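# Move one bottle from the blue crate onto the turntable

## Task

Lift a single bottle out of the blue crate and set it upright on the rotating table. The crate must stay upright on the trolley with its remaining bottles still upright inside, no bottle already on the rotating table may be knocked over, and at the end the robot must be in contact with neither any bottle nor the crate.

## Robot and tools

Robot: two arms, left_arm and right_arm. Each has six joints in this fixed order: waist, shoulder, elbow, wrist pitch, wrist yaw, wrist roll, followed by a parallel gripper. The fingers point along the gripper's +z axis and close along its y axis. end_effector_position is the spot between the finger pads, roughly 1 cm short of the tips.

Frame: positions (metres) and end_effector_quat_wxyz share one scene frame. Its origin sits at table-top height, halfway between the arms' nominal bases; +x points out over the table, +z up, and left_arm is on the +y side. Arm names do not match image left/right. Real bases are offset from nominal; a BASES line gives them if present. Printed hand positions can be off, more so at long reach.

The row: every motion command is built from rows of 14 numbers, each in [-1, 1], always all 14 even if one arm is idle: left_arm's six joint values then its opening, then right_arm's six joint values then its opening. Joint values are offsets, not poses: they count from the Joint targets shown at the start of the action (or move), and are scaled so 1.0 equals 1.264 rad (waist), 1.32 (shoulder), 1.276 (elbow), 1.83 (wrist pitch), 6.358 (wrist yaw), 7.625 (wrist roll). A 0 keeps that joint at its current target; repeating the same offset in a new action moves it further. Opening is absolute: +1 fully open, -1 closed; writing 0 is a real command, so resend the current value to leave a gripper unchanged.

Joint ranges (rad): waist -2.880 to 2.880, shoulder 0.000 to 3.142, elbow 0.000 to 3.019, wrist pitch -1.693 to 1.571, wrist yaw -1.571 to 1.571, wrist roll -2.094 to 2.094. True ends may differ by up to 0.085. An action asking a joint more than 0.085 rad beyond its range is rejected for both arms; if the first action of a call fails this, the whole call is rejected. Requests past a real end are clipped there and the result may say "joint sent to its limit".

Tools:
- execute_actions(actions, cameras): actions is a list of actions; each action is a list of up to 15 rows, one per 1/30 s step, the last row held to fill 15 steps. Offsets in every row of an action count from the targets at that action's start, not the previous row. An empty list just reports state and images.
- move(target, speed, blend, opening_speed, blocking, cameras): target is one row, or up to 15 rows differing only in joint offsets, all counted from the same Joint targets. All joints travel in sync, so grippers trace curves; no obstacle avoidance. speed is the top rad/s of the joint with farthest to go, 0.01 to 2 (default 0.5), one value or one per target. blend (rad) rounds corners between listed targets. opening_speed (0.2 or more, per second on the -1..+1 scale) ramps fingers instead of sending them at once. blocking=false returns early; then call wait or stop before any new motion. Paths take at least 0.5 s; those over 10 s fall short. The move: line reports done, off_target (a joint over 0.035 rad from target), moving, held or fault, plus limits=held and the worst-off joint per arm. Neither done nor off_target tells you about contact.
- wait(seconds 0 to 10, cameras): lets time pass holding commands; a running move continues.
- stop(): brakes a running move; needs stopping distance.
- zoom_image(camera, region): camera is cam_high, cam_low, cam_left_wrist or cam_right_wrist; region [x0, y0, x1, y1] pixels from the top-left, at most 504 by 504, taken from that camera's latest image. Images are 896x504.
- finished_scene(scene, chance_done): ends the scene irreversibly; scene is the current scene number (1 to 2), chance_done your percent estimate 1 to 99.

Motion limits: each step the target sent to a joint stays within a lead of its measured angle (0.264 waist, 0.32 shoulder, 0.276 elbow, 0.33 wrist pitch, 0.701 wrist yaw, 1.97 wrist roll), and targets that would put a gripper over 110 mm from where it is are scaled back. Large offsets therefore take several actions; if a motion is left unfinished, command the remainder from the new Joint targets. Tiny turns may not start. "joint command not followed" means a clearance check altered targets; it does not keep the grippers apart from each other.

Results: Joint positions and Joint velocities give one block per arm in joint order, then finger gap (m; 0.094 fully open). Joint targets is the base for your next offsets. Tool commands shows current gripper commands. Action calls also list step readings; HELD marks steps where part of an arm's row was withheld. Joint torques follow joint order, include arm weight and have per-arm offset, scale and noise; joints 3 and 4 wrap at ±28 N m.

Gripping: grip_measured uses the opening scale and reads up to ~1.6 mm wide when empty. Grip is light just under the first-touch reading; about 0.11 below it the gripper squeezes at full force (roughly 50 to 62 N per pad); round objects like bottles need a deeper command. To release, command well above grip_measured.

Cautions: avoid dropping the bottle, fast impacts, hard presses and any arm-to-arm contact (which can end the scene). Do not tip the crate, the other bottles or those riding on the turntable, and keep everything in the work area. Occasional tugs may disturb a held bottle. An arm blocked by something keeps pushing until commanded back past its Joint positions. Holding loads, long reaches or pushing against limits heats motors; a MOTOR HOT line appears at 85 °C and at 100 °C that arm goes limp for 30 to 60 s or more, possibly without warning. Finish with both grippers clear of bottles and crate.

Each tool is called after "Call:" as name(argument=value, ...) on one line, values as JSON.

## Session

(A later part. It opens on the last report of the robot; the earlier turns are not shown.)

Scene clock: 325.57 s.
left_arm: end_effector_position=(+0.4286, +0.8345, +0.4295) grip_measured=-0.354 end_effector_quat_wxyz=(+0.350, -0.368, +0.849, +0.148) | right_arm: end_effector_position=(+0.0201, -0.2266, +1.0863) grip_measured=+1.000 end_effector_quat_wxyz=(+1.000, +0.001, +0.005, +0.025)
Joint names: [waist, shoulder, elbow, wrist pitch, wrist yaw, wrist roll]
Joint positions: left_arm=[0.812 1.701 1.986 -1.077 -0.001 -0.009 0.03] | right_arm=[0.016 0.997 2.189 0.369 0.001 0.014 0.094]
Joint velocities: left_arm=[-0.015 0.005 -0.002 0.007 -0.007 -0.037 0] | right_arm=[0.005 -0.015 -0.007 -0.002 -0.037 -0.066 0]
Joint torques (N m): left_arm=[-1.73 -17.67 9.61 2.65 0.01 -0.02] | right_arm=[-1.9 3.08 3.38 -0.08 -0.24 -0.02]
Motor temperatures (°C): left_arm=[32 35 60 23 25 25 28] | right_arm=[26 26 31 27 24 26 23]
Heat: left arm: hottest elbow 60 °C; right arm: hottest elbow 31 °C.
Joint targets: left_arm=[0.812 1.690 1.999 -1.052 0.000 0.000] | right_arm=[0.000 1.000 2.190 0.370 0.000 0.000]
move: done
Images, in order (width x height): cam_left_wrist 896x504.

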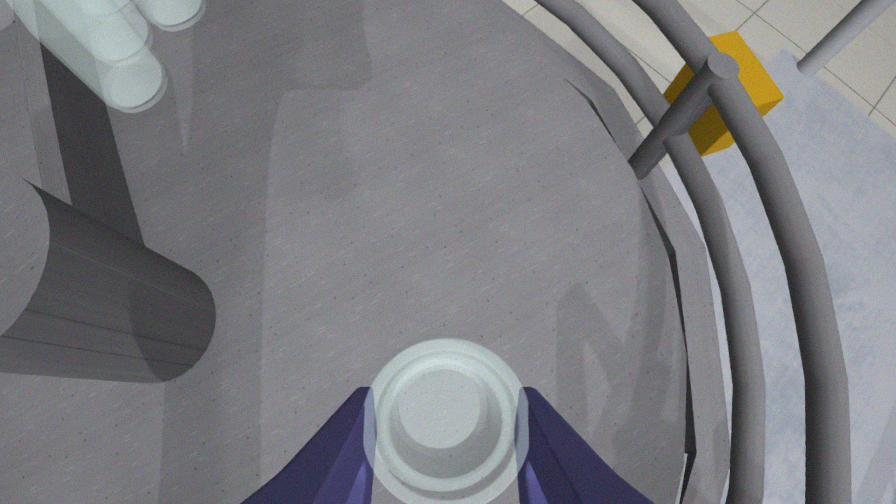

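Call:
move(target=[0,0,-0.0051,0.0027,0,0,-0.56,0,0,0,0,0,0,1.0], speed=0.04, cameras=["cam_left_wrist"])

Scene clock: 331.73 s.
left_arm: end_effector_position=(+0.4289, +0.8347, +0.4266) grip_measured=-0.354 end_effector_quat_wxyz=(+0.349, -0.368, +0.849, +0.148) | right_arm: end_effector_position=(+0.0201, -0.2266, +1.0863) grip_measured=+1.000 end_effector_quat_wxyz=(+1.000, +0.001, +0.005, +0.025)
Joint names: [waist, shoulder, elbow, wrist pitch, wrist yaw, wrist roll]
Joint positions: left_arm=[0.812 1.701 1.979 -1.072 -0.001 -0.009 0.03] | right_arm=[0.016 0.997 2.189 0.369 0.001 0.014 0.094]
Joint velocities: left_arm=[0.005 -0.005 0.017 -0.012 0.007 -0.022 0] | right_arm=[-0.015 0.005 0.007 0.017 0.022 -0.037 0]
Joint torques (N m): left_arm=[-1.79 -17.49 9.47 2.88 0.04 -0.05] | right_arm=[-1.9 3.19 3.4 -0.09 -0.25 -0.02]
Motor temperatures (°C): left_arm=[31 35 60 23 25 25 28] | right_arm=[25 26 31 27 24 26 23]
Heat: left arm: hottest elbow 60 °C; right arm: hottest elbow 31 °C.
Joint targets: left_arm=[0.812 1.690 1.993 -1.047 0.000 0.000] | right_arm=[0.000 1.000 2.190 0.370 0.000 0.000]
move: done
Images, in order (width x height): cam_left_wrist 896x504.

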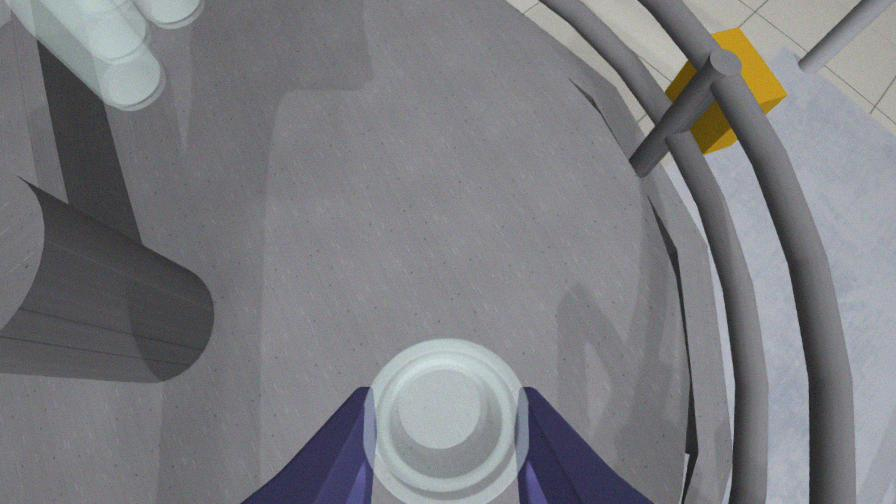

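Call:
zoom_image(camera="cam_left_wrist", region=[320, 300, 572, 504])

Scaled by 2.000 from the camera's 896x504 image, which has a finer 1280x720 frame.

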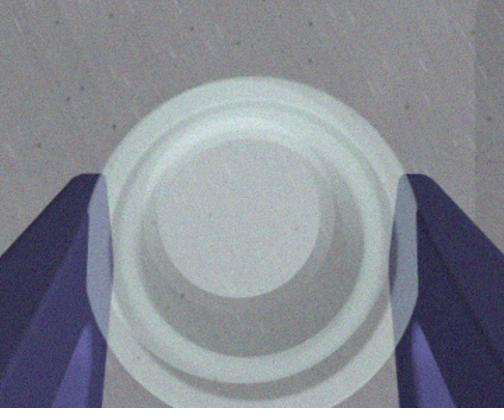

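Call:
move(target=[0,0,-0.0047,0.0025,0,0,-0.56,0,0,0,0,0,0,1.0], speed=0.04, cameras=["cam_left_wrist"])

Scene clock: 344.50 s.
left_arm: end_effector_position=(+0.4291, +0.8350, +0.4243) grip_measured=-0.354 end_effector_quat_wxyz=(+0.348, -0.368, +0.849, +0.148) | right_arm: end_effector_position=(+0.0201, -0.2266, +1.0863) grip_measured=+1.000 end_effector_quat_wxyz=(+1.000, +0.001, +0.005, +0.025)
Joint names: [waist, shoulder, elbow, wrist pitch, wrist yaw, wrist roll]
Joint positions: left_arm=[0.812 1.701 1.973 -1.068 -0.001 -0.009 0.03] | right_arm=[0.016 0.997 2.189 0.369 0.001 0.014 0.094]
Joint velocities: left_arm=[0.005 -0.005 0.007 0.012 0.037 0.007 0] | right_arm=[-0.005 -0.005 0.012 -0.002 -0.081 -0.007 0]
Joint torques (N m): left_arm=[-1.96 -17.49 9.61 2.66 0.02 -0.03] | right_arm=[-1.9 3.14 3.41 -0.09 -0.25 -0.02]
Motor temperatures (°C): left_arm=[31 36 60 23 25 25 28] | right_arm=[25 26 31 27 24 26 23]
Heat: left arm: hottest elbow 60 °C; right arm: hottest elbow 31 °C.
Joint targets: left_arm=[0.812 1.690 1.987 -1.043 0.000 0.000] | right_arm=[0.000 1.000 2.190 0.370 0.000 0.000]
move: done
Images, in order (width x height): cam_left_wrist 896x504.

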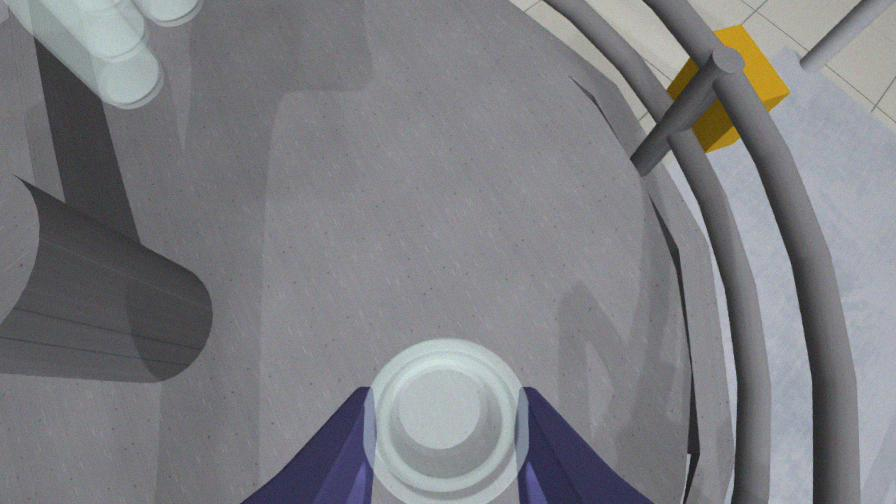

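Call:
zoom_image(camera="cam_left_wrist", region=[320, 300, 572, 504])

Scaled by 2.000 from the camera's 896x504 image, which has a finer 1280x720 frame.

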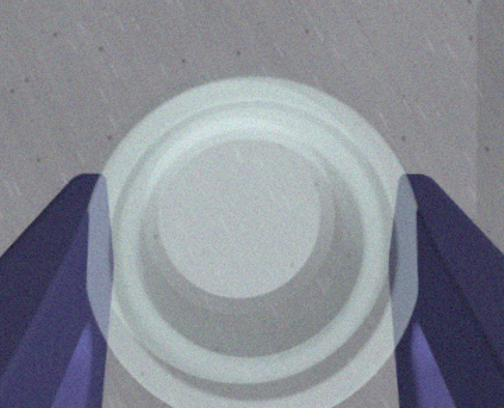

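Call:
move(target=[0,0,-0.0047,0.0025,0,0,-0.56,0,0,0,0,0,0,1.0], speed=0.04, cameras=["cam_left_wrist"])

Call:
zoom_image(camera="cam_left_wrist", region=[320, 300, 572, 504])

Scene clock: 356.27 s.
left_arm: end_effector_position=(+0.4294, +0.8353, +0.4218) grip_measured=-0.354 end_effector_quat_wxyz=(+0.348, -0.369, +0.849, +0.147) | right_arm: end_effector_position=(+0.0201, -0.2266, +1.0863) grip_measured=+1.000 end_effector_quat_wxyz=(+1.000, +0.001, +0.005, +0.025)
Joint names: [waist, shoulder, elbow, wrist pitch, wrist yaw, wrist roll]
Joint positions: left_arm=[0.812 1.701 1.967 -1.063 -0.001 -0.009 0.03] | right_arm=[0.016 0.997 2.189 0.369 0.001 0.014 0.094]
Joint velocities: left_arm=[-0.015 0.005 0.007 0.002 -0.007 0.066 0.001] | right_arm=[0.005 -0.015 -0.002 -0.017 0.051 -0.051 0]
Joint torques (N m): left_arm=[-1.79 -17.9 9.55 2.67 -0.02 -0.03] | right_arm=[-1.9 3.14 3.4 -0.08 -0.24 -0.02]
Motor temperatures (°C): left_arm=[31 37 60 23 25 25 28] | right_arm=[25 26 31 27 24 26 23]
Heat: left arm: hottest elbow 60 °C; right arm: hottest elbow 31 °C.
Joint targets: left_arm=[0.812 1.690 1.981 -1.038 0.000 0.000] | right_arm=[0.000 1.000 2.190 0.370 0.000 0.000]
move: done
Images, in order (width x height): cam_left_wrist 896x504.

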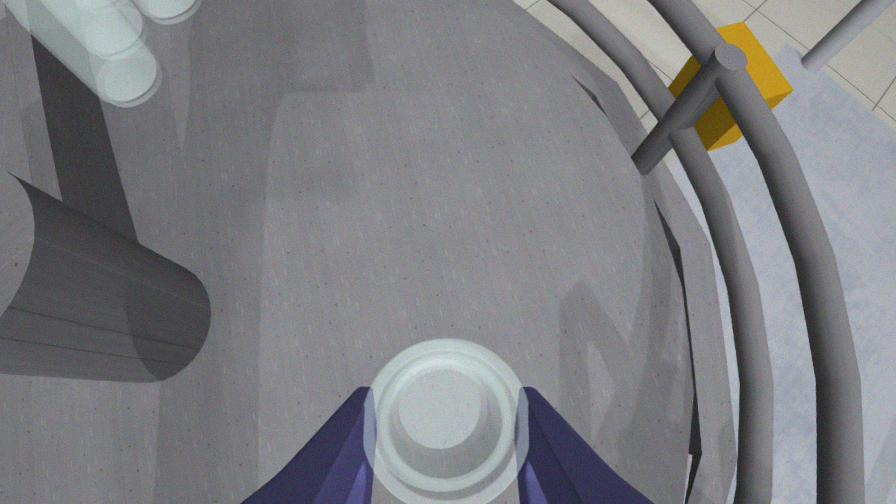

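Scaled by 2.000 from the camera's 896x504 image, which has a finer 1280x720 frame.

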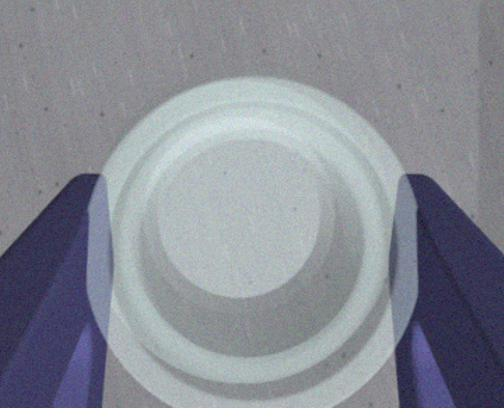

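Call:
move(target=[0,0,-0.0047,0.0025,0,0,-0.56,0,0,0,0,0,0,1.0], speed=0.04, cameras=["cam_left_wrist"])

Call:
zoom_image(camera="cam_left_wrist", region=[320, 300, 572, 504])

Scene clock: 364.37 s.
left_arm: end_effector_position=(+0.4296, +0.8356, +0.4193) grip_measured=-0.354 end_effector_quat_wxyz=(+0.347, -0.369, +0.850, +0.147) | right_arm: end_effector_position=(+0.0201, -0.2266, +1.0863) grip_measured=+1.000 end_effector_quat_wxyz=(+1.000, +0.001, +0.005, +0.025)
Joint names: [waist, shoulder, elbow, wrist pitch, wrist yaw, wrist roll]
Joint positions: left_arm=[0.812 1.701 1.961 -1.058 -0.001 -0.009 0.03] | right_arm=[0.016 0.997 2.189 0.369 0.001 0.014 0.094]
Joint velocities: left_arm=[0.005 0.005 0.032 -0.007 -0.037 0.022 0] | right_arm=[-0.005 -0.005 -0.007 -0.002 0.022 0.007 0]
Joint torques (N m): left_arm=[-2.02 -17.67 9.65 2.81 0.01 -0.02] | right_arm=[-1.9 3.14 3.38 -0.08 -0.25 -0.02]
Motor temperatures (°C): left_arm=[31 37 59 23 25 25 28] | right_arm=[25 26 31 27 24 26 23]
Heat: left arm: hottest elbow 59 °C; right arm: hottest elbow 31 °C.
Joint targets: left_arm=[0.812 1.690 1.975 -1.033 0.000 0.000] | right_arm=[0.000 1.000 2.190 0.370 0.000 0.000]
move: done
Images, in order (width x height): cam_left_wrist 896x504.

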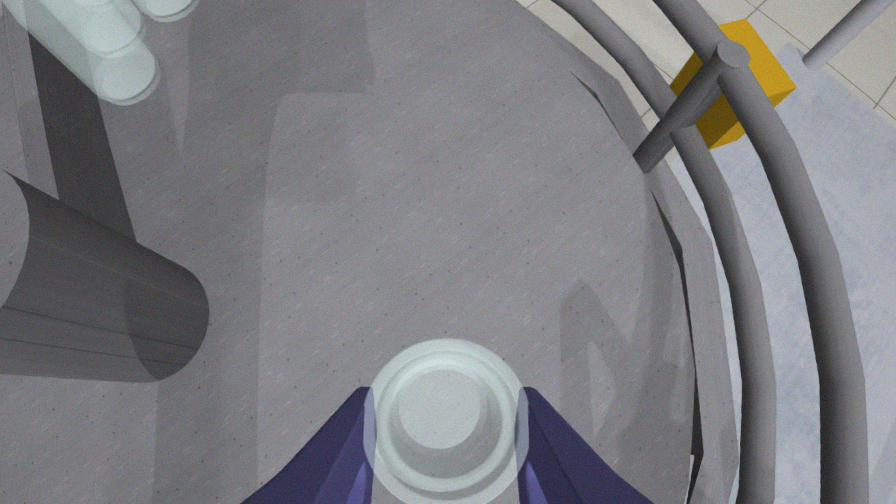

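Scaled by 2.000 from the camera's 896x504 image, which has a finer 1280x720 frame.

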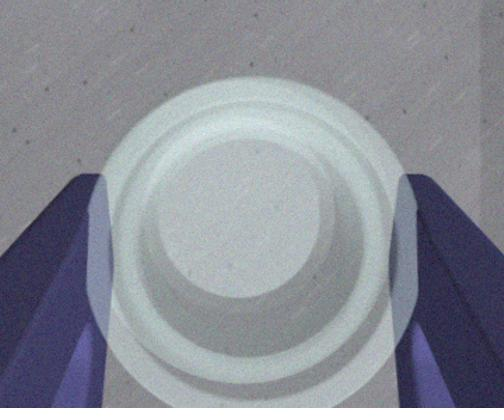

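Call:
wait(seconds=0, cameras=["cam_low", "cam_high"])

Call:
zoom_image(camera="cam_low", region=[644, 60, 896, 260])

Scene clock: 367.43 s.
left_arm: end_effector_position=(+0.4297, +0.8356, +0.4194) grip_measured=-0.354 end_effector_quat_wxyz=(+0.347, -0.369, +0.850, +0.147) | right_arm: end_effector_position=(+0.0201, -0.2266, +1.0863) grip_measured=+1.000 end_effector_quat_wxyz=(+1.000, +0.001, +0.005, +0.025)
Joint names: [waist, shoulder, elbow, wrist pitch, wrist yaw, wrist roll]
Joint positions: left_arm=[0.812 1.701 1.961 -1.058 -0.001 -0.009 0.03] | right_arm=[0.016 0.997 2.189 0.369 0.001 0.014 0.094]
Joint velocities: left_arm=[0.005 -0.005 0.012 -0.002 -0.081 0.022 -0.001] | right_arm=[-0.005 0.005 -0.002 0.007 0.007 0.007 0]
Joint torques (N m): left_arm=[-1.9 -17.44 9.57 2.65 0 -0.03] | right_arm=[-1.9 3.14 3.4 -0.08 -0.25 -0.01]
Motor temperatures (°C): left_arm=[31 37 58 23 25 25 28] | right_arm=[25 26 31 27 24 26 23]
Heat: left arm: hottest elbow 58 °C; right arm: hottest elbow 31 °C.
Joint targets: left_arm=[0.812 1.690 1.975 -1.033 0.000 0.000] | right_arm=[0.000 1.000 2.190 0.370 0.000 0.000]
Tool commands: left_gripper/opening=-0.56 right_gripper/opening=+1.0
Images, in order (width x height): cam_high 896x504, cam_low 896x504.

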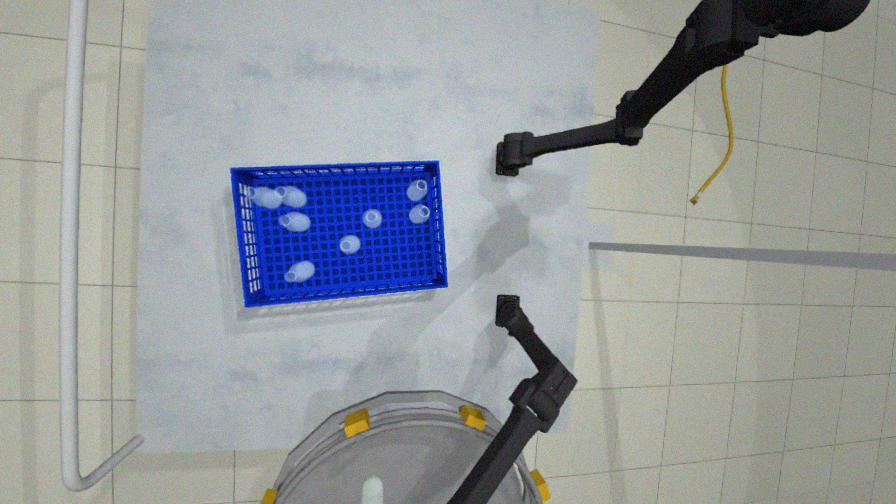

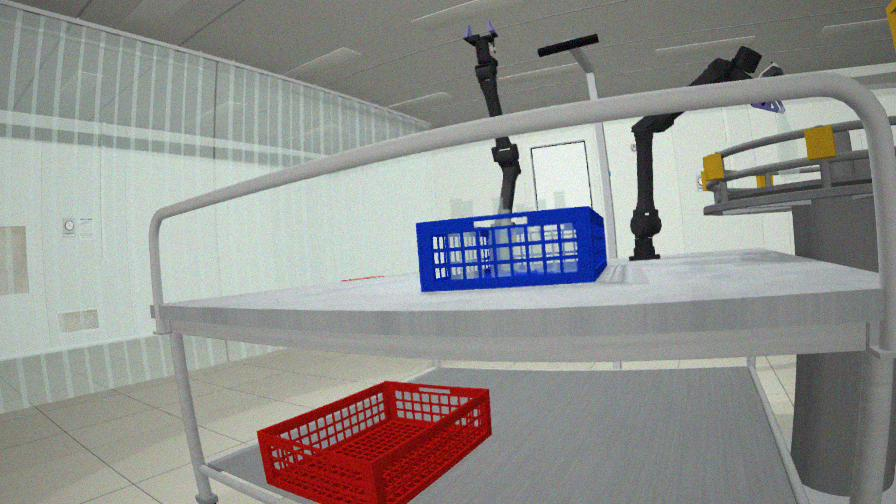

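Scaled by 2.000 from the camera's 896x504 image, which has a finer 1280x720 frame.

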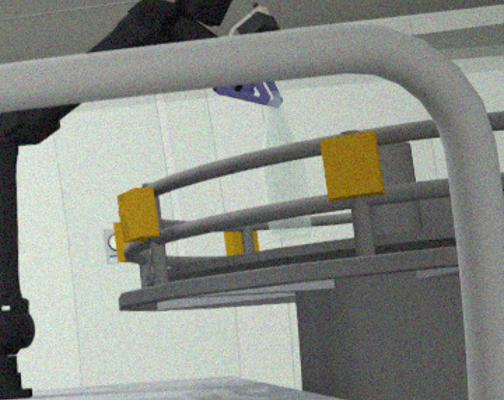

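Call:
zoom_image(camera="cam_low", region=[740, 90, 840, 210])

Scaled by 4.200 from the camera's 896x504 image, which has a finer 1280x720 frame.

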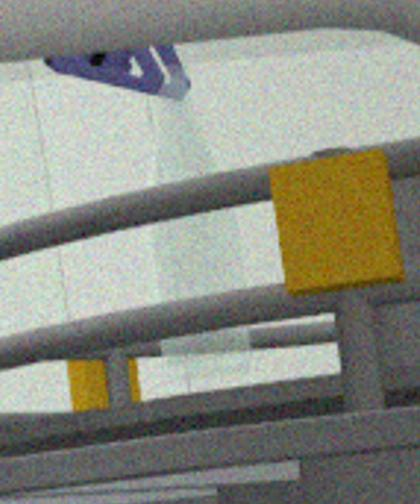

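Call:
move(target=[0,0,-0.0047,0.0025,0,0,-0.56,0,0,0,0,0,0,1.0], speed=0.04, cameras=["cam_left_wrist"])

Call:
zoom_image(camera="cam_left_wrist", region=[320, 300, 572, 504])

Scene clock: 392.87 s.
left_arm: end_effector_position=(+0.4299, +0.8358, +0.4168) grip_measured=-0.354 end_effector_quat_wxyz=(+0.346, -0.369, +0.850, +0.147) | right_arm: end_effector_position=(+0.0201, -0.2266, +1.0863) grip_measured=+1.000 end_effector_quat_wxyz=(+1.000, +0.001, +0.005, +0.025)
Joint names: [waist, shoulder, elbow, wrist pitch, wrist yaw, wrist roll]
Joint positions: left_arm=[0.812 1.701 1.955 -1.054 -0.001 -0.009 0.03] | right_arm=[0.016 0.997 2.189 0.369 0.001 0.014 0.094]
Joint velocities: left_arm=[-0.005 -0.005 -0.012 0.012 -0.007 -0.022 0] | right_arm=[0.005 0.005 0.022 -0.002 0.051 0.007 0]
Joint torques (N m): left_arm=[-1.85 -17.38 9.69 2.67 -0.02 -0.01] | right_arm=[-1.96 3.08 3.38 -0.08 -0.25 -0.02]
Motor temperatures (°C): left_arm=[31 38 56 23 25 25 28] | right_arm=[25 26 31 27 24 26 23]
Heat: left arm: hottest elbow 56 °C; right arm: hottest elbow 31 °C.
Joint targets: left_arm=[0.812 1.690 1.969 -1.029 0.000 0.000] | right_arm=[0.000 1.000 2.190 0.370 0.000 0.000]
move: done
Images, in order (width x height): cam_left_wrist 896x504.

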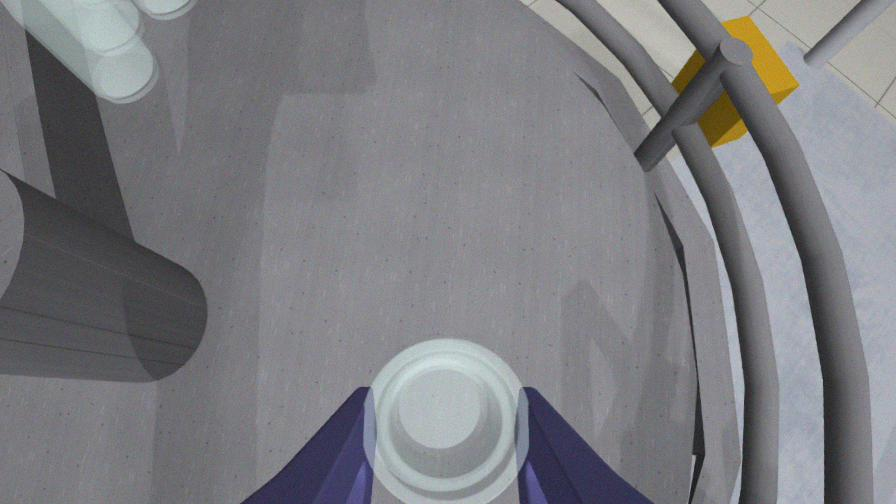

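Scaled by 2.000 from the camera's 896x504 image, which has a finer 1280x720 frame.

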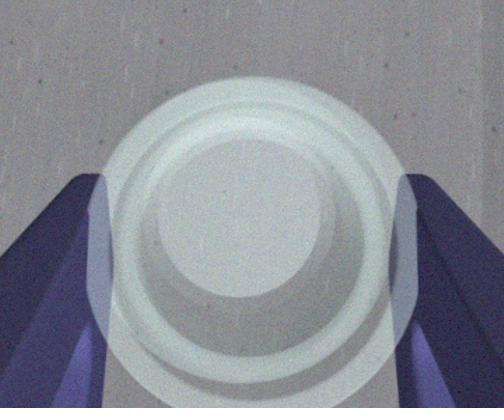

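Call:
wait(seconds=0, cameras=["cam_low"])

Call:
zoom_image(camera="cam_low", region=[755, 140, 825, 210])

Scene clock: 407.27 s.
left_arm: end_effector_position=(+0.4299, +0.8358, +0.4169) grip_measured=-0.354 end_effector_quat_wxyz=(+0.347, -0.369, +0.850, +0.147) | right_arm: end_effector_position=(+0.0201, -0.2266, +1.0863) grip_measured=+1.000 end_effector_quat_wxyz=(+1.000, +0.001, +0.005, +0.025)
Joint names: [waist, shoulder, elbow, wrist pitch, wrist yaw, wrist roll]
Joint positions: left_arm=[0.812 1.701 1.955 -1.053 -0.001 -0.009 0.03] | right_arm=[0.016 0.997 2.189 0.369 0.001 0.014 0.094]
Joint velocities: left_arm=[-0.015 -0.005 -0.007 -0.012 -0.037 0.007 0] | right_arm=[-0.015 0.005 -0.022 -0.007 0.066 -0.007 0]
Joint torques (N m): left_arm=[-1.14 -17.26 9.58 2.55 -0.03 -0.01] | right_arm=[-1.9 3.14 3.38 -0.09 -0.25 -0.02]
Motor temperatures (°C): left_arm=[31 38 55 23 25 25 29] | right_arm=[25 26 31 27 24 26 23]
Heat: left arm: hottest elbow 55 °C; right arm: hottest elbow 31 °C.
Joint targets: left_arm=[0.812 1.690 1.969 -1.029 0.000 0.000] | right_arm=[0.000 1.000 2.190 0.370 0.000 0.000]
Tool commands: left_gripper/opening=-0.56 right_gripper/opening=+1.0
Images, in order (width x height): cam_low 896x504.

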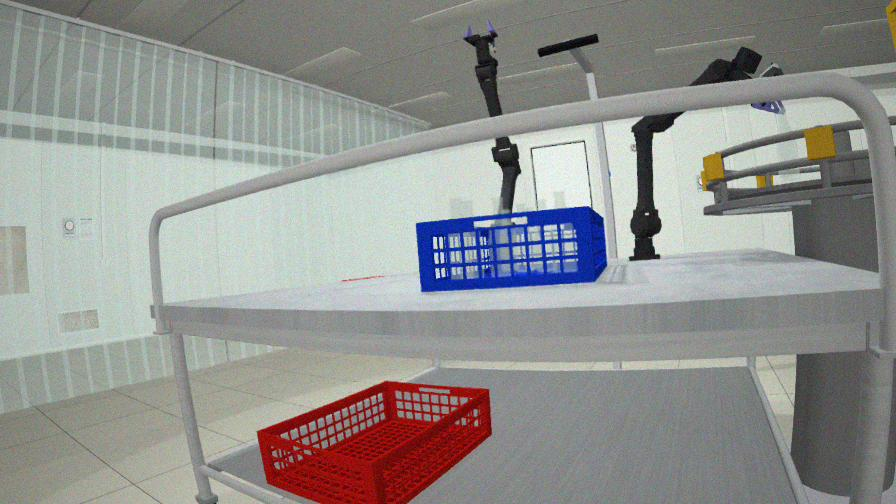

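Scaled by 7.200 from the camera's 896x504 image, which has a finer 1280x720 frame.

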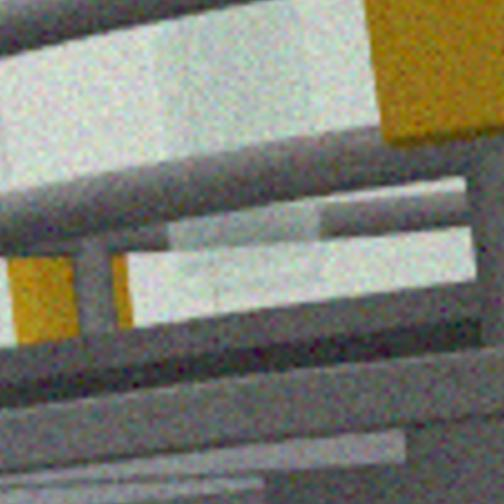

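Call:
zoom_image(camera="cam_low", region=[772, 164, 808, 192])

Scaled by 14.000 from the camera's 896x504 image, which has a finer 1280x720 frame.

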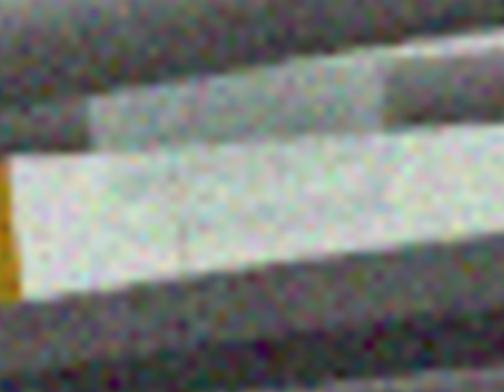

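Call:
move(target=[0,0,-0.0090,0.0052,0,0,-0.56,0,0,0,0,0,0,1.0], speed=0.05, cameras=["cam_left_wrist", "cam_low"])

Call:
zoom_image(camera="cam_left_wrist", region=[320, 300, 572, 504])

Call:
zoom_image(camera="cam_low", region=[772, 164, 808, 192])

Scene clock: 421.33 s.
left_arm: end_effector_position=(+0.4304, +0.8364, +0.4125) grip_measured=-0.354 end_effector_quat_wxyz=(+0.346, -0.369, +0.850, +0.146) | right_arm: end_effector_position=(+0.0201, -0.2266, +1.0863) grip_measured=+1.000 end_effector_quat_wxyz=(+1.000, +0.001, +0.005, +0.025)
Joint names: [waist, shoulder, elbow, wrist pitch, wrist yaw, wrist roll]
Joint positions: left_arm=[0.812 1.701 1.944 -1.044 -0.001 -0.009 0.03] | right_arm=[0.016 0.997 2.189 0.369 0.001 0.014 0.094]
Joint velocities: left_arm=[-0.005 -0.005 0.012 0.012 0.022 -0.037 0] | right_arm=[-0.005 -0.015 0.002 -0.007 -0.037 -0.037 0]
Joint torques (N m): left_arm=[-1.79 -17.26 9.62 2.56 -0.01 -0.05] | right_arm=[-1.9 3.14 3.41 -0.09 -0.25 -0.02]
Motor temperatures (°C): left_arm=[31 38 55 23 25 25 29] | right_arm=[25 26 31 27 24 26 23]
Heat: left arm: hottest elbow 55 °C; right arm: hottest elbow 31 °C.
Joint targets: left_arm=[0.812 1.690 1.957 -1.019 0.000 0.000] | right_arm=[0.000 1.000 2.190 0.370 0.000 0.000]
move: done
Images, in order (width x height): cam_low 896x504, cam_left_wrist 896x504.

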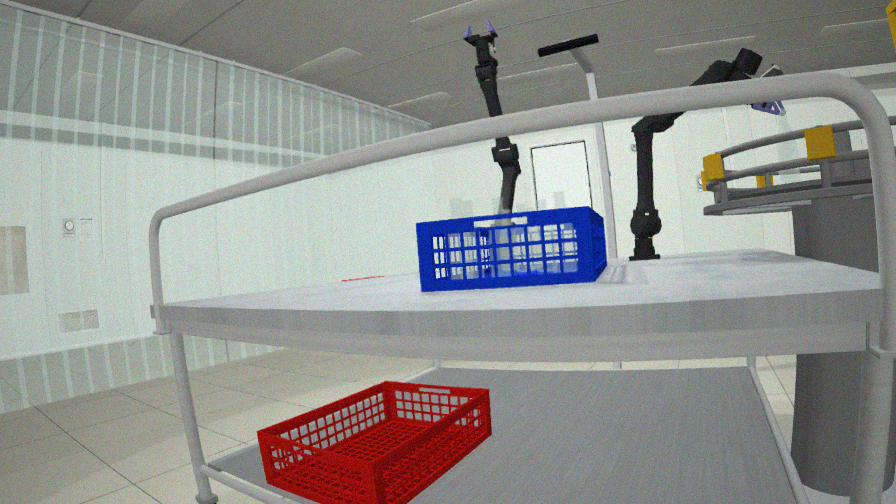

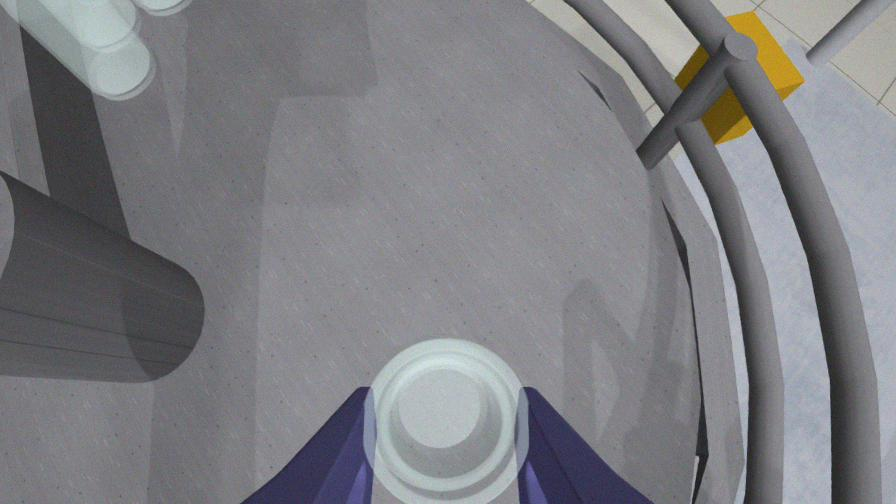

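Scaled by 2.000 from the camera's 896x504 image, which has a finer 1280x720 frame.

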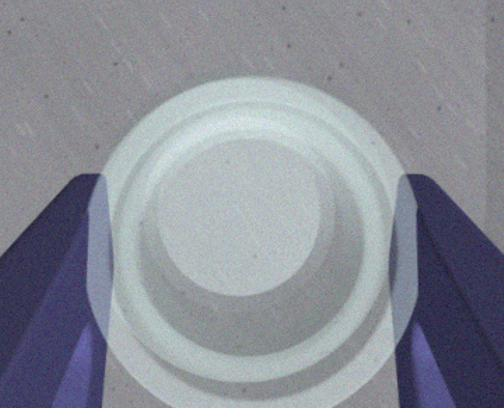

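Scaled by 14.000 from the camera's 896x504 image, which has a finer 1280x720 frame.

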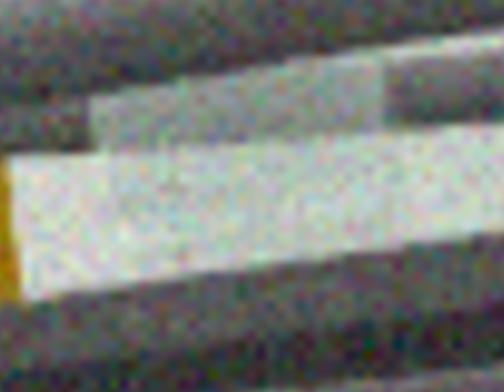

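Call:
move(target=[0,0,-0.0090,0.0052,0,0,-0.56,0,0,0,0,0,0,1.0], speed=0.05, cameras=["cam_left_wrist", "cam_low"])

Call:
zoom_image(camera="cam_left_wrist", region=[320, 300, 572, 504])

Call:
zoom_image(camera="cam_low", region=[772, 164, 808, 192])

Scene clock: 427.83 s.
left_arm: end_effector_position=(+0.4309, +0.8369, +0.4079) grip_measured=-0.354 end_effector_quat_wxyz=(+0.345, -0.369, +0.851, +0.146) | right_arm: end_effector_position=(+0.0201, -0.2266, +1.0863) grip_measured=+1.000 end_effector_quat_wxyz=(+1.000, +0.001, +0.005, +0.025)
Joint names: [waist, shoulder, elbow, wrist pitch, wrist yaw, wrist roll]
Joint positions: left_arm=[0.812 1.701 1.933 -1.035 -0.001 -0.009 0.03] | right_arm=[0.016 0.997 2.189 0.369 0.001 0.014 0.094]
Joint velocities: left_arm=[0.005 0.005 -0.017 0.002 -0.022 -0.081 -0.001] | right_arm=[-0.005 -0.005 -0.002 0.022 -0.051 -0.007 0]
Joint torques (N m): left_arm=[-2.37 -17.49 9.58 2.7 0.01 -0.02] | right_arm=[-1.9 3.08 3.38 -0.08 -0.25 -0.02]
Motor temperatures (°C): left_arm=[31 39 55 23 25 25 29] | right_arm=[25 26 31 27 24 26 23]
Heat: left arm: hottest elbow 55 °C; right arm: hottest elbow 31 °C.
Joint targets: left_arm=[0.812 1.690 1.946 -1.010 0.000 0.000] | right_arm=[0.000 1.000 2.190 0.370 0.000 0.000]
move: done
Images, in order (width x height): cam_low 896x504, cam_left_wrist 896x504.

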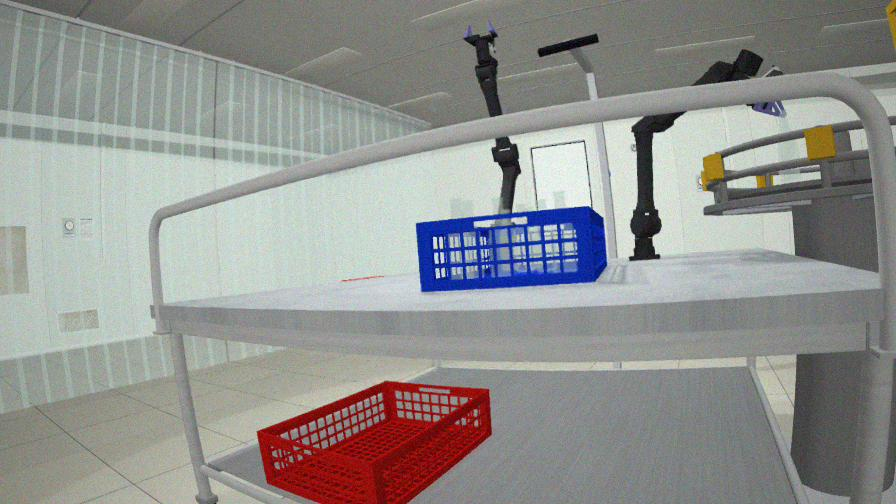

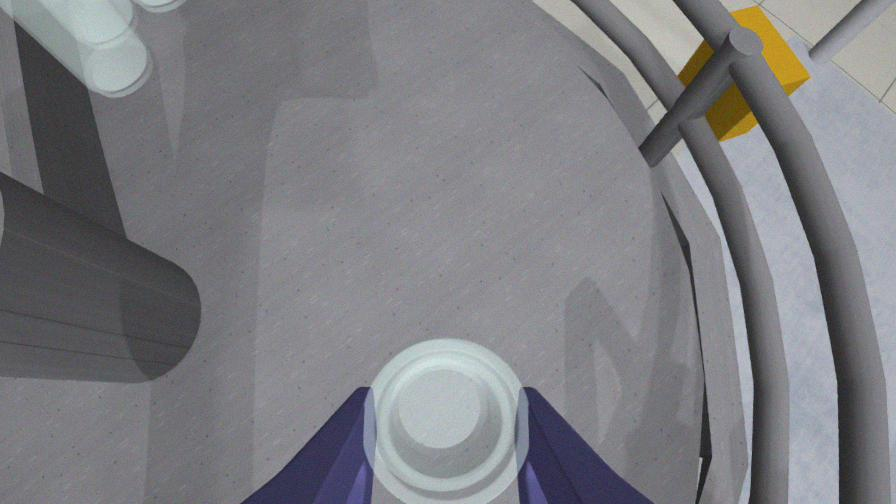

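Scaled by 2.000 from the camera's 896x504 image, which has a finer 1280x720 frame.

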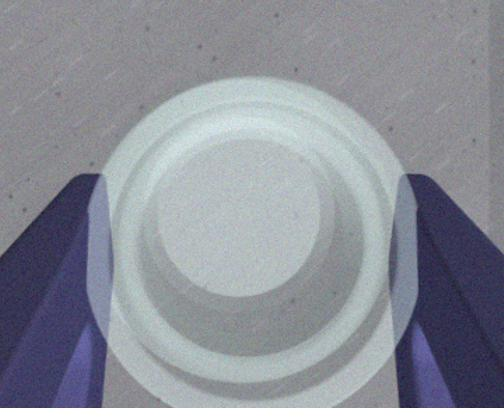

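Scaled by 14.000 from the camera's 896x504 image, which has a finer 1280x720 frame.

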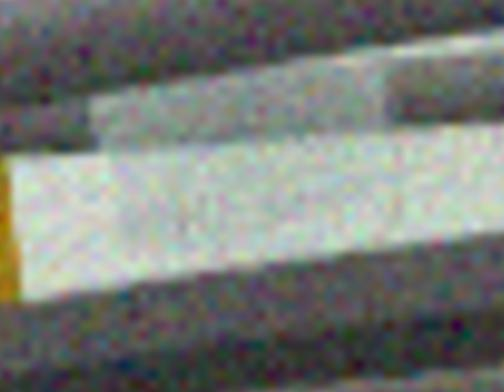

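Call:
move(target=[0,0,-0.0092,0.0102,0,0,-0.56,0,0,0,0,0,0,1.0], speed=0.05, cameras=["cam_left_wrist", "cam_low"])

Call:
zoom_image(camera="cam_left_wrist", region=[320, 300, 572, 504])

Call:
zoom_image(camera="cam_low", region=[772, 164, 808, 192])

Scene clock: 456.27 s.
left_arm: end_effector_position=(+0.4324, +0.8384, +0.4048) grip_measured=-0.354 end_effector_quat_wxyz=(+0.348, -0.368, +0.849, +0.147) | right_arm: end_effector_position=(+0.0201, -0.2266, +1.0863) grip_measured=+1.000 end_effector_quat_wxyz=(+1.000, +0.001, +0.005, +0.025)
Joint names: [waist, shoulder, elbow, wrist pitch, wrist yaw, wrist roll]
Joint positions: left_arm=[0.812 1.701 1.921 -1.016 -0.001 -0.009 0.03] | right_arm=[0.016 0.997 2.189 0.369 0.001 0.014 0.094]
Joint velocities: left_arm=[-0.015 -0.005 -0.007 0.002 -0.037 0.022 0.001] | right_arm=[-0.005 0.015 0.007 0.012 -0.051 0.022 0]
Joint torques (N m): left_arm=[-2.08 -17.96 9.58 2.7 0.01 -0.07] | right_arm=[-1.9 3.14 3.4 -0.08 -0.25 -0.02]
Motor temperatures (°C): left_arm=[31 39 54 23 25 25 29] | right_arm=[25 25 31 27 24 26 23]
Heat: left arm: hottest elbow 54 °C; right arm: hottest elbow 31 °C.
Joint targets: left_arm=[0.812 1.690 1.934 -0.991 0.000 0.000] | right_arm=[0.000 1.000 2.190 0.370 0.000 0.000]
move: done
Images, in order (width x height): cam_low 896x504, cam_left_wrist 896x504.

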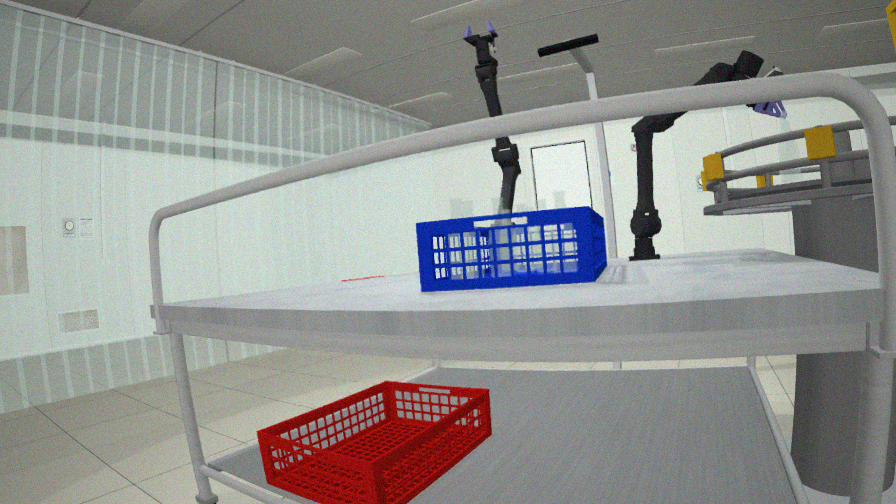

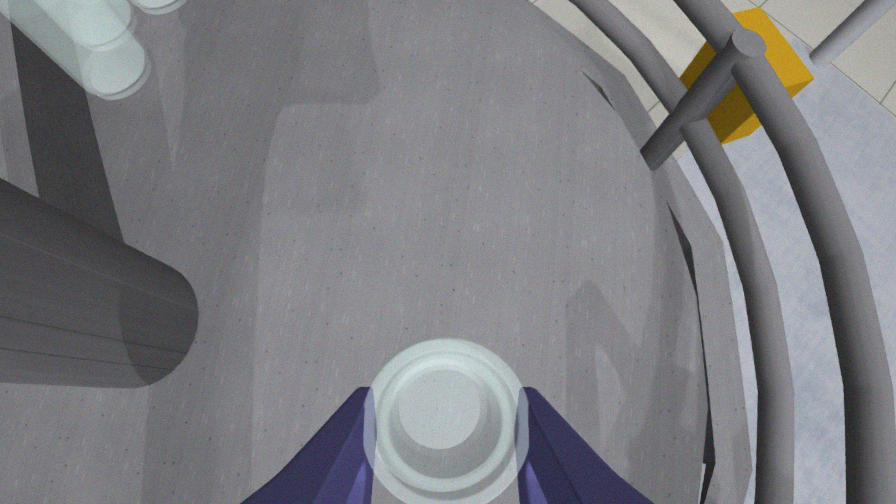

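Scaled by 2.000 from the camera's 896x504 image, which has a finer 1280x720 frame.

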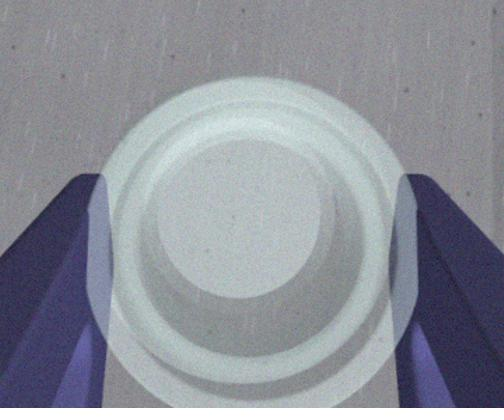

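Scaled by 14.000 from the camera's 896x504 image, which has a finer 1280x720 frame.

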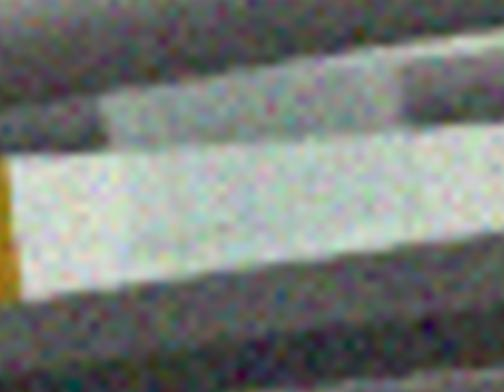

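Call:
move(target=[0,0,-0.0092,0.0085,0,0,-0.56,0,0,0,0,0,0,1.0], speed=0.05, cameras=["cam_left_wrist", "cam_low"])

Call:
zoom_image(camera="cam_left_wrist", region=[320, 300, 572, 504])

Call:
zoom_image(camera="cam_low", region=[772, 164, 808, 192])

Scene clock: 462.67 s.
left_arm: end_effector_position=(+0.4335, +0.8396, +0.4010) grip_measured=-0.354 end_effector_quat_wxyz=(+0.349, -0.368, +0.849, +0.148) | right_arm: end_effector_position=(+0.0201, -0.2266, +1.0863) grip_measured=+1.000 end_effector_quat_wxyz=(+1.000, +0.001, +0.005, +0.025)
Joint names: [waist, shoulder, elbow, wrist pitch, wrist yaw, wrist roll]
Joint positions: left_arm=[0.812 1.701 1.909 -1.001 -0.001 -0.009 0.03] | right_arm=[0.016 0.997 2.189 0.369 0.001 0.014 0.094]
Joint velocities: left_arm=[-0.015 -0.005 -0.002 -0.002 0.037 0.007 -0.001] | right_arm=[0.015 -0.005 0.002 -0.007 0.022 -0.007 0]
Joint torques (N m): left_arm=[-1.96 -17.85 9.68 2.82 -0.03 -0.04] | right_arm=[-1.9 3.14 3.4 -0.08 -0.25 -0.02]
Motor temperatures (°C): left_arm=[31 39 54 23 25 25 29] | right_arm=[25 25 31 27 24 26 23]
Heat: left arm: hottest elbow 54 °C; right arm: hottest elbow 31 °C.
Joint targets: left_arm=[0.812 1.690 1.922 -0.976 0.000 0.000] | right_arm=[0.000 1.000 2.190 0.370 0.000 0.000]
move: done
Images, in order (width x height): cam_low 896x504, cam_left_wrist 896x504.

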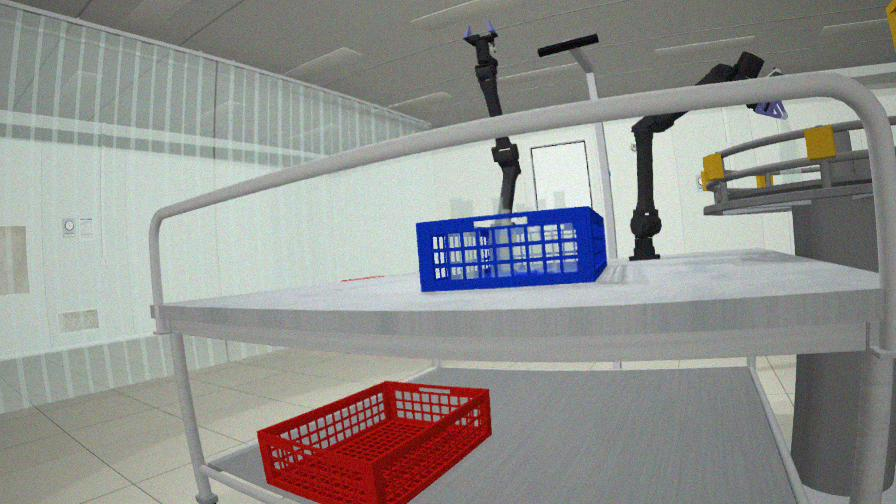

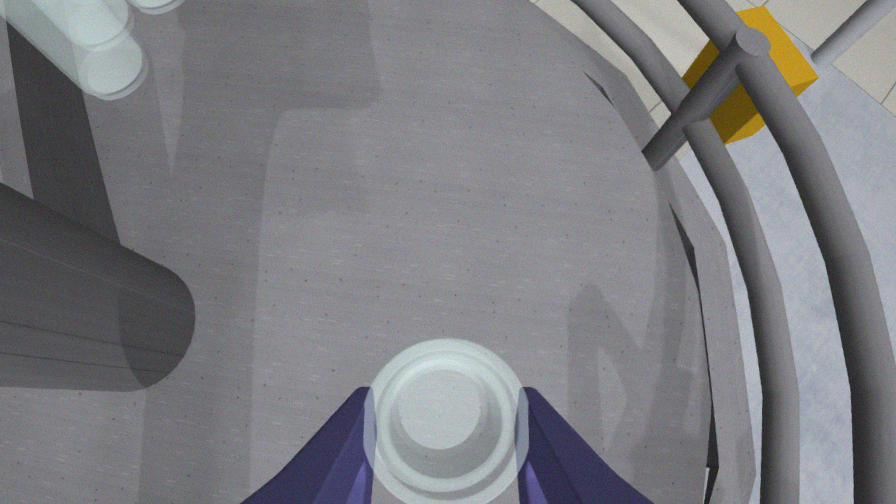

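Scaled by 2.000 from the camera's 896x504 image, which has a finer 1280x720 frame.

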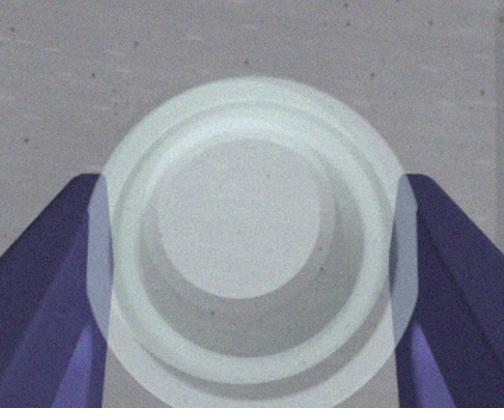

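Scaled by 14.000 from the camera's 896x504 image, which has a finer 1280x720 frame.

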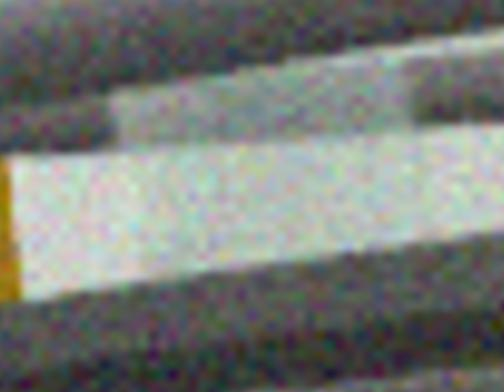

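Call:
zoom_image(camera="cam_left_wrist", region=[0, 0, 250, 140])

Scaled by 2.016 from the camera's 896x504 image, which has a finer 1280x720 frame.

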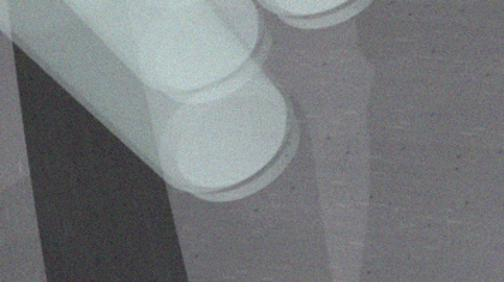

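Call:
move(target=[0,0,-0.0092,0.0075,0,0,-0.56,0,0,0,0,0,0,1.0], speed=0.05, cameras=["cam_left_wrist"])

Call:
zoom_image(camera="cam_left_wrist", region=[320, 300, 572, 504])

Scene clock: 497.43 s.
left_arm: end_effector_position=(+0.4344, +0.8405, +0.3969) grip_measured=-0.354 end_effector_quat_wxyz=(+0.350, -0.368, +0.848, +0.148) | right_arm: end_effector_position=(+0.0201, -0.2266, +1.0863) grip_measured=+1.000 end_effector_quat_wxyz=(+1.000, +0.001, +0.005, +0.025)
Joint names: [waist, shoulder, elbow, wrist pitch, wrist yaw, wrist roll]
Joint positions: left_arm=[0.812 1.701 1.898 -0.987 -0.001 -0.009 0.03] | right_arm=[0.016 0.997 2.189 0.369 0.001 0.014 0.094]
Joint velocities: left_arm=[-0.024 -0.005 -0.017 -0.002 -0.007 -0.051 0] | right_arm=[-0.015 0.005 -0.012 -0.017 0.007 -0.022 0]
Joint torques (N m): left_arm=[-1.73 -17.44 9.74 2.73 0 -0.03] | right_arm=[-1.9 3.14 3.4 -0.09 -0.24 -0.02]
Motor temperatures (°C): left_arm=[31 39 54 23 25 25 29] | right_arm=[25 25 31 26 24 26 23]
Heat: left arm: hottest elbow 54 °C; right arm: hottest elbow 31 °C.
Joint targets: left_arm=[0.812 1.690 1.911 -0.962 0.000 0.000] | right_arm=[0.000 1.000 2.190 0.370 0.000 0.000]
move: done
Images, in order (width x height): cam_left_wrist 896x504.

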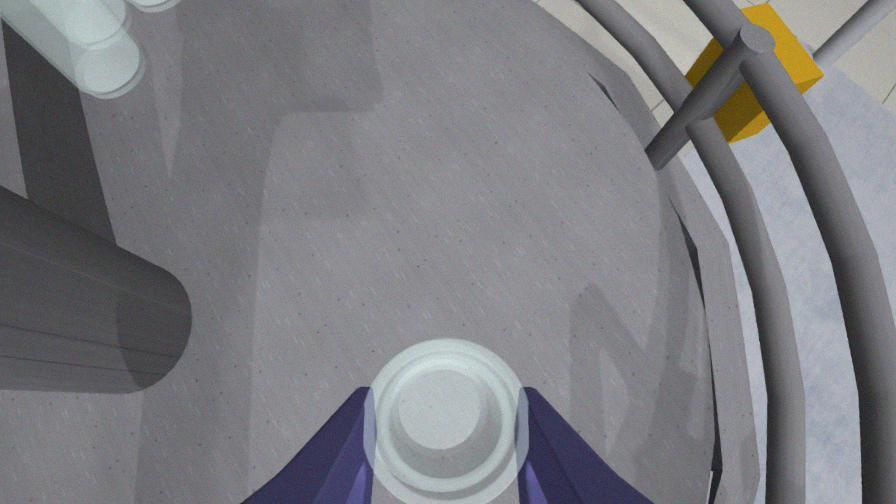

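Scaled by 2.000 from the camera's 896x504 image, which has a finer 1280x720 frame.

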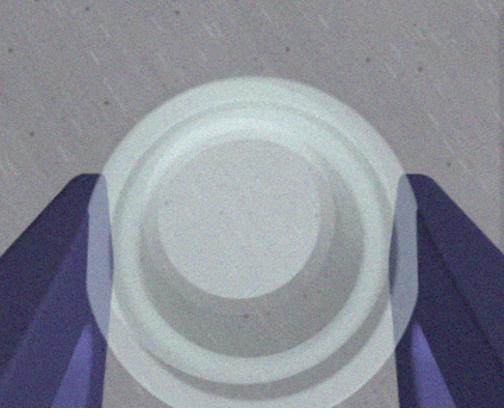

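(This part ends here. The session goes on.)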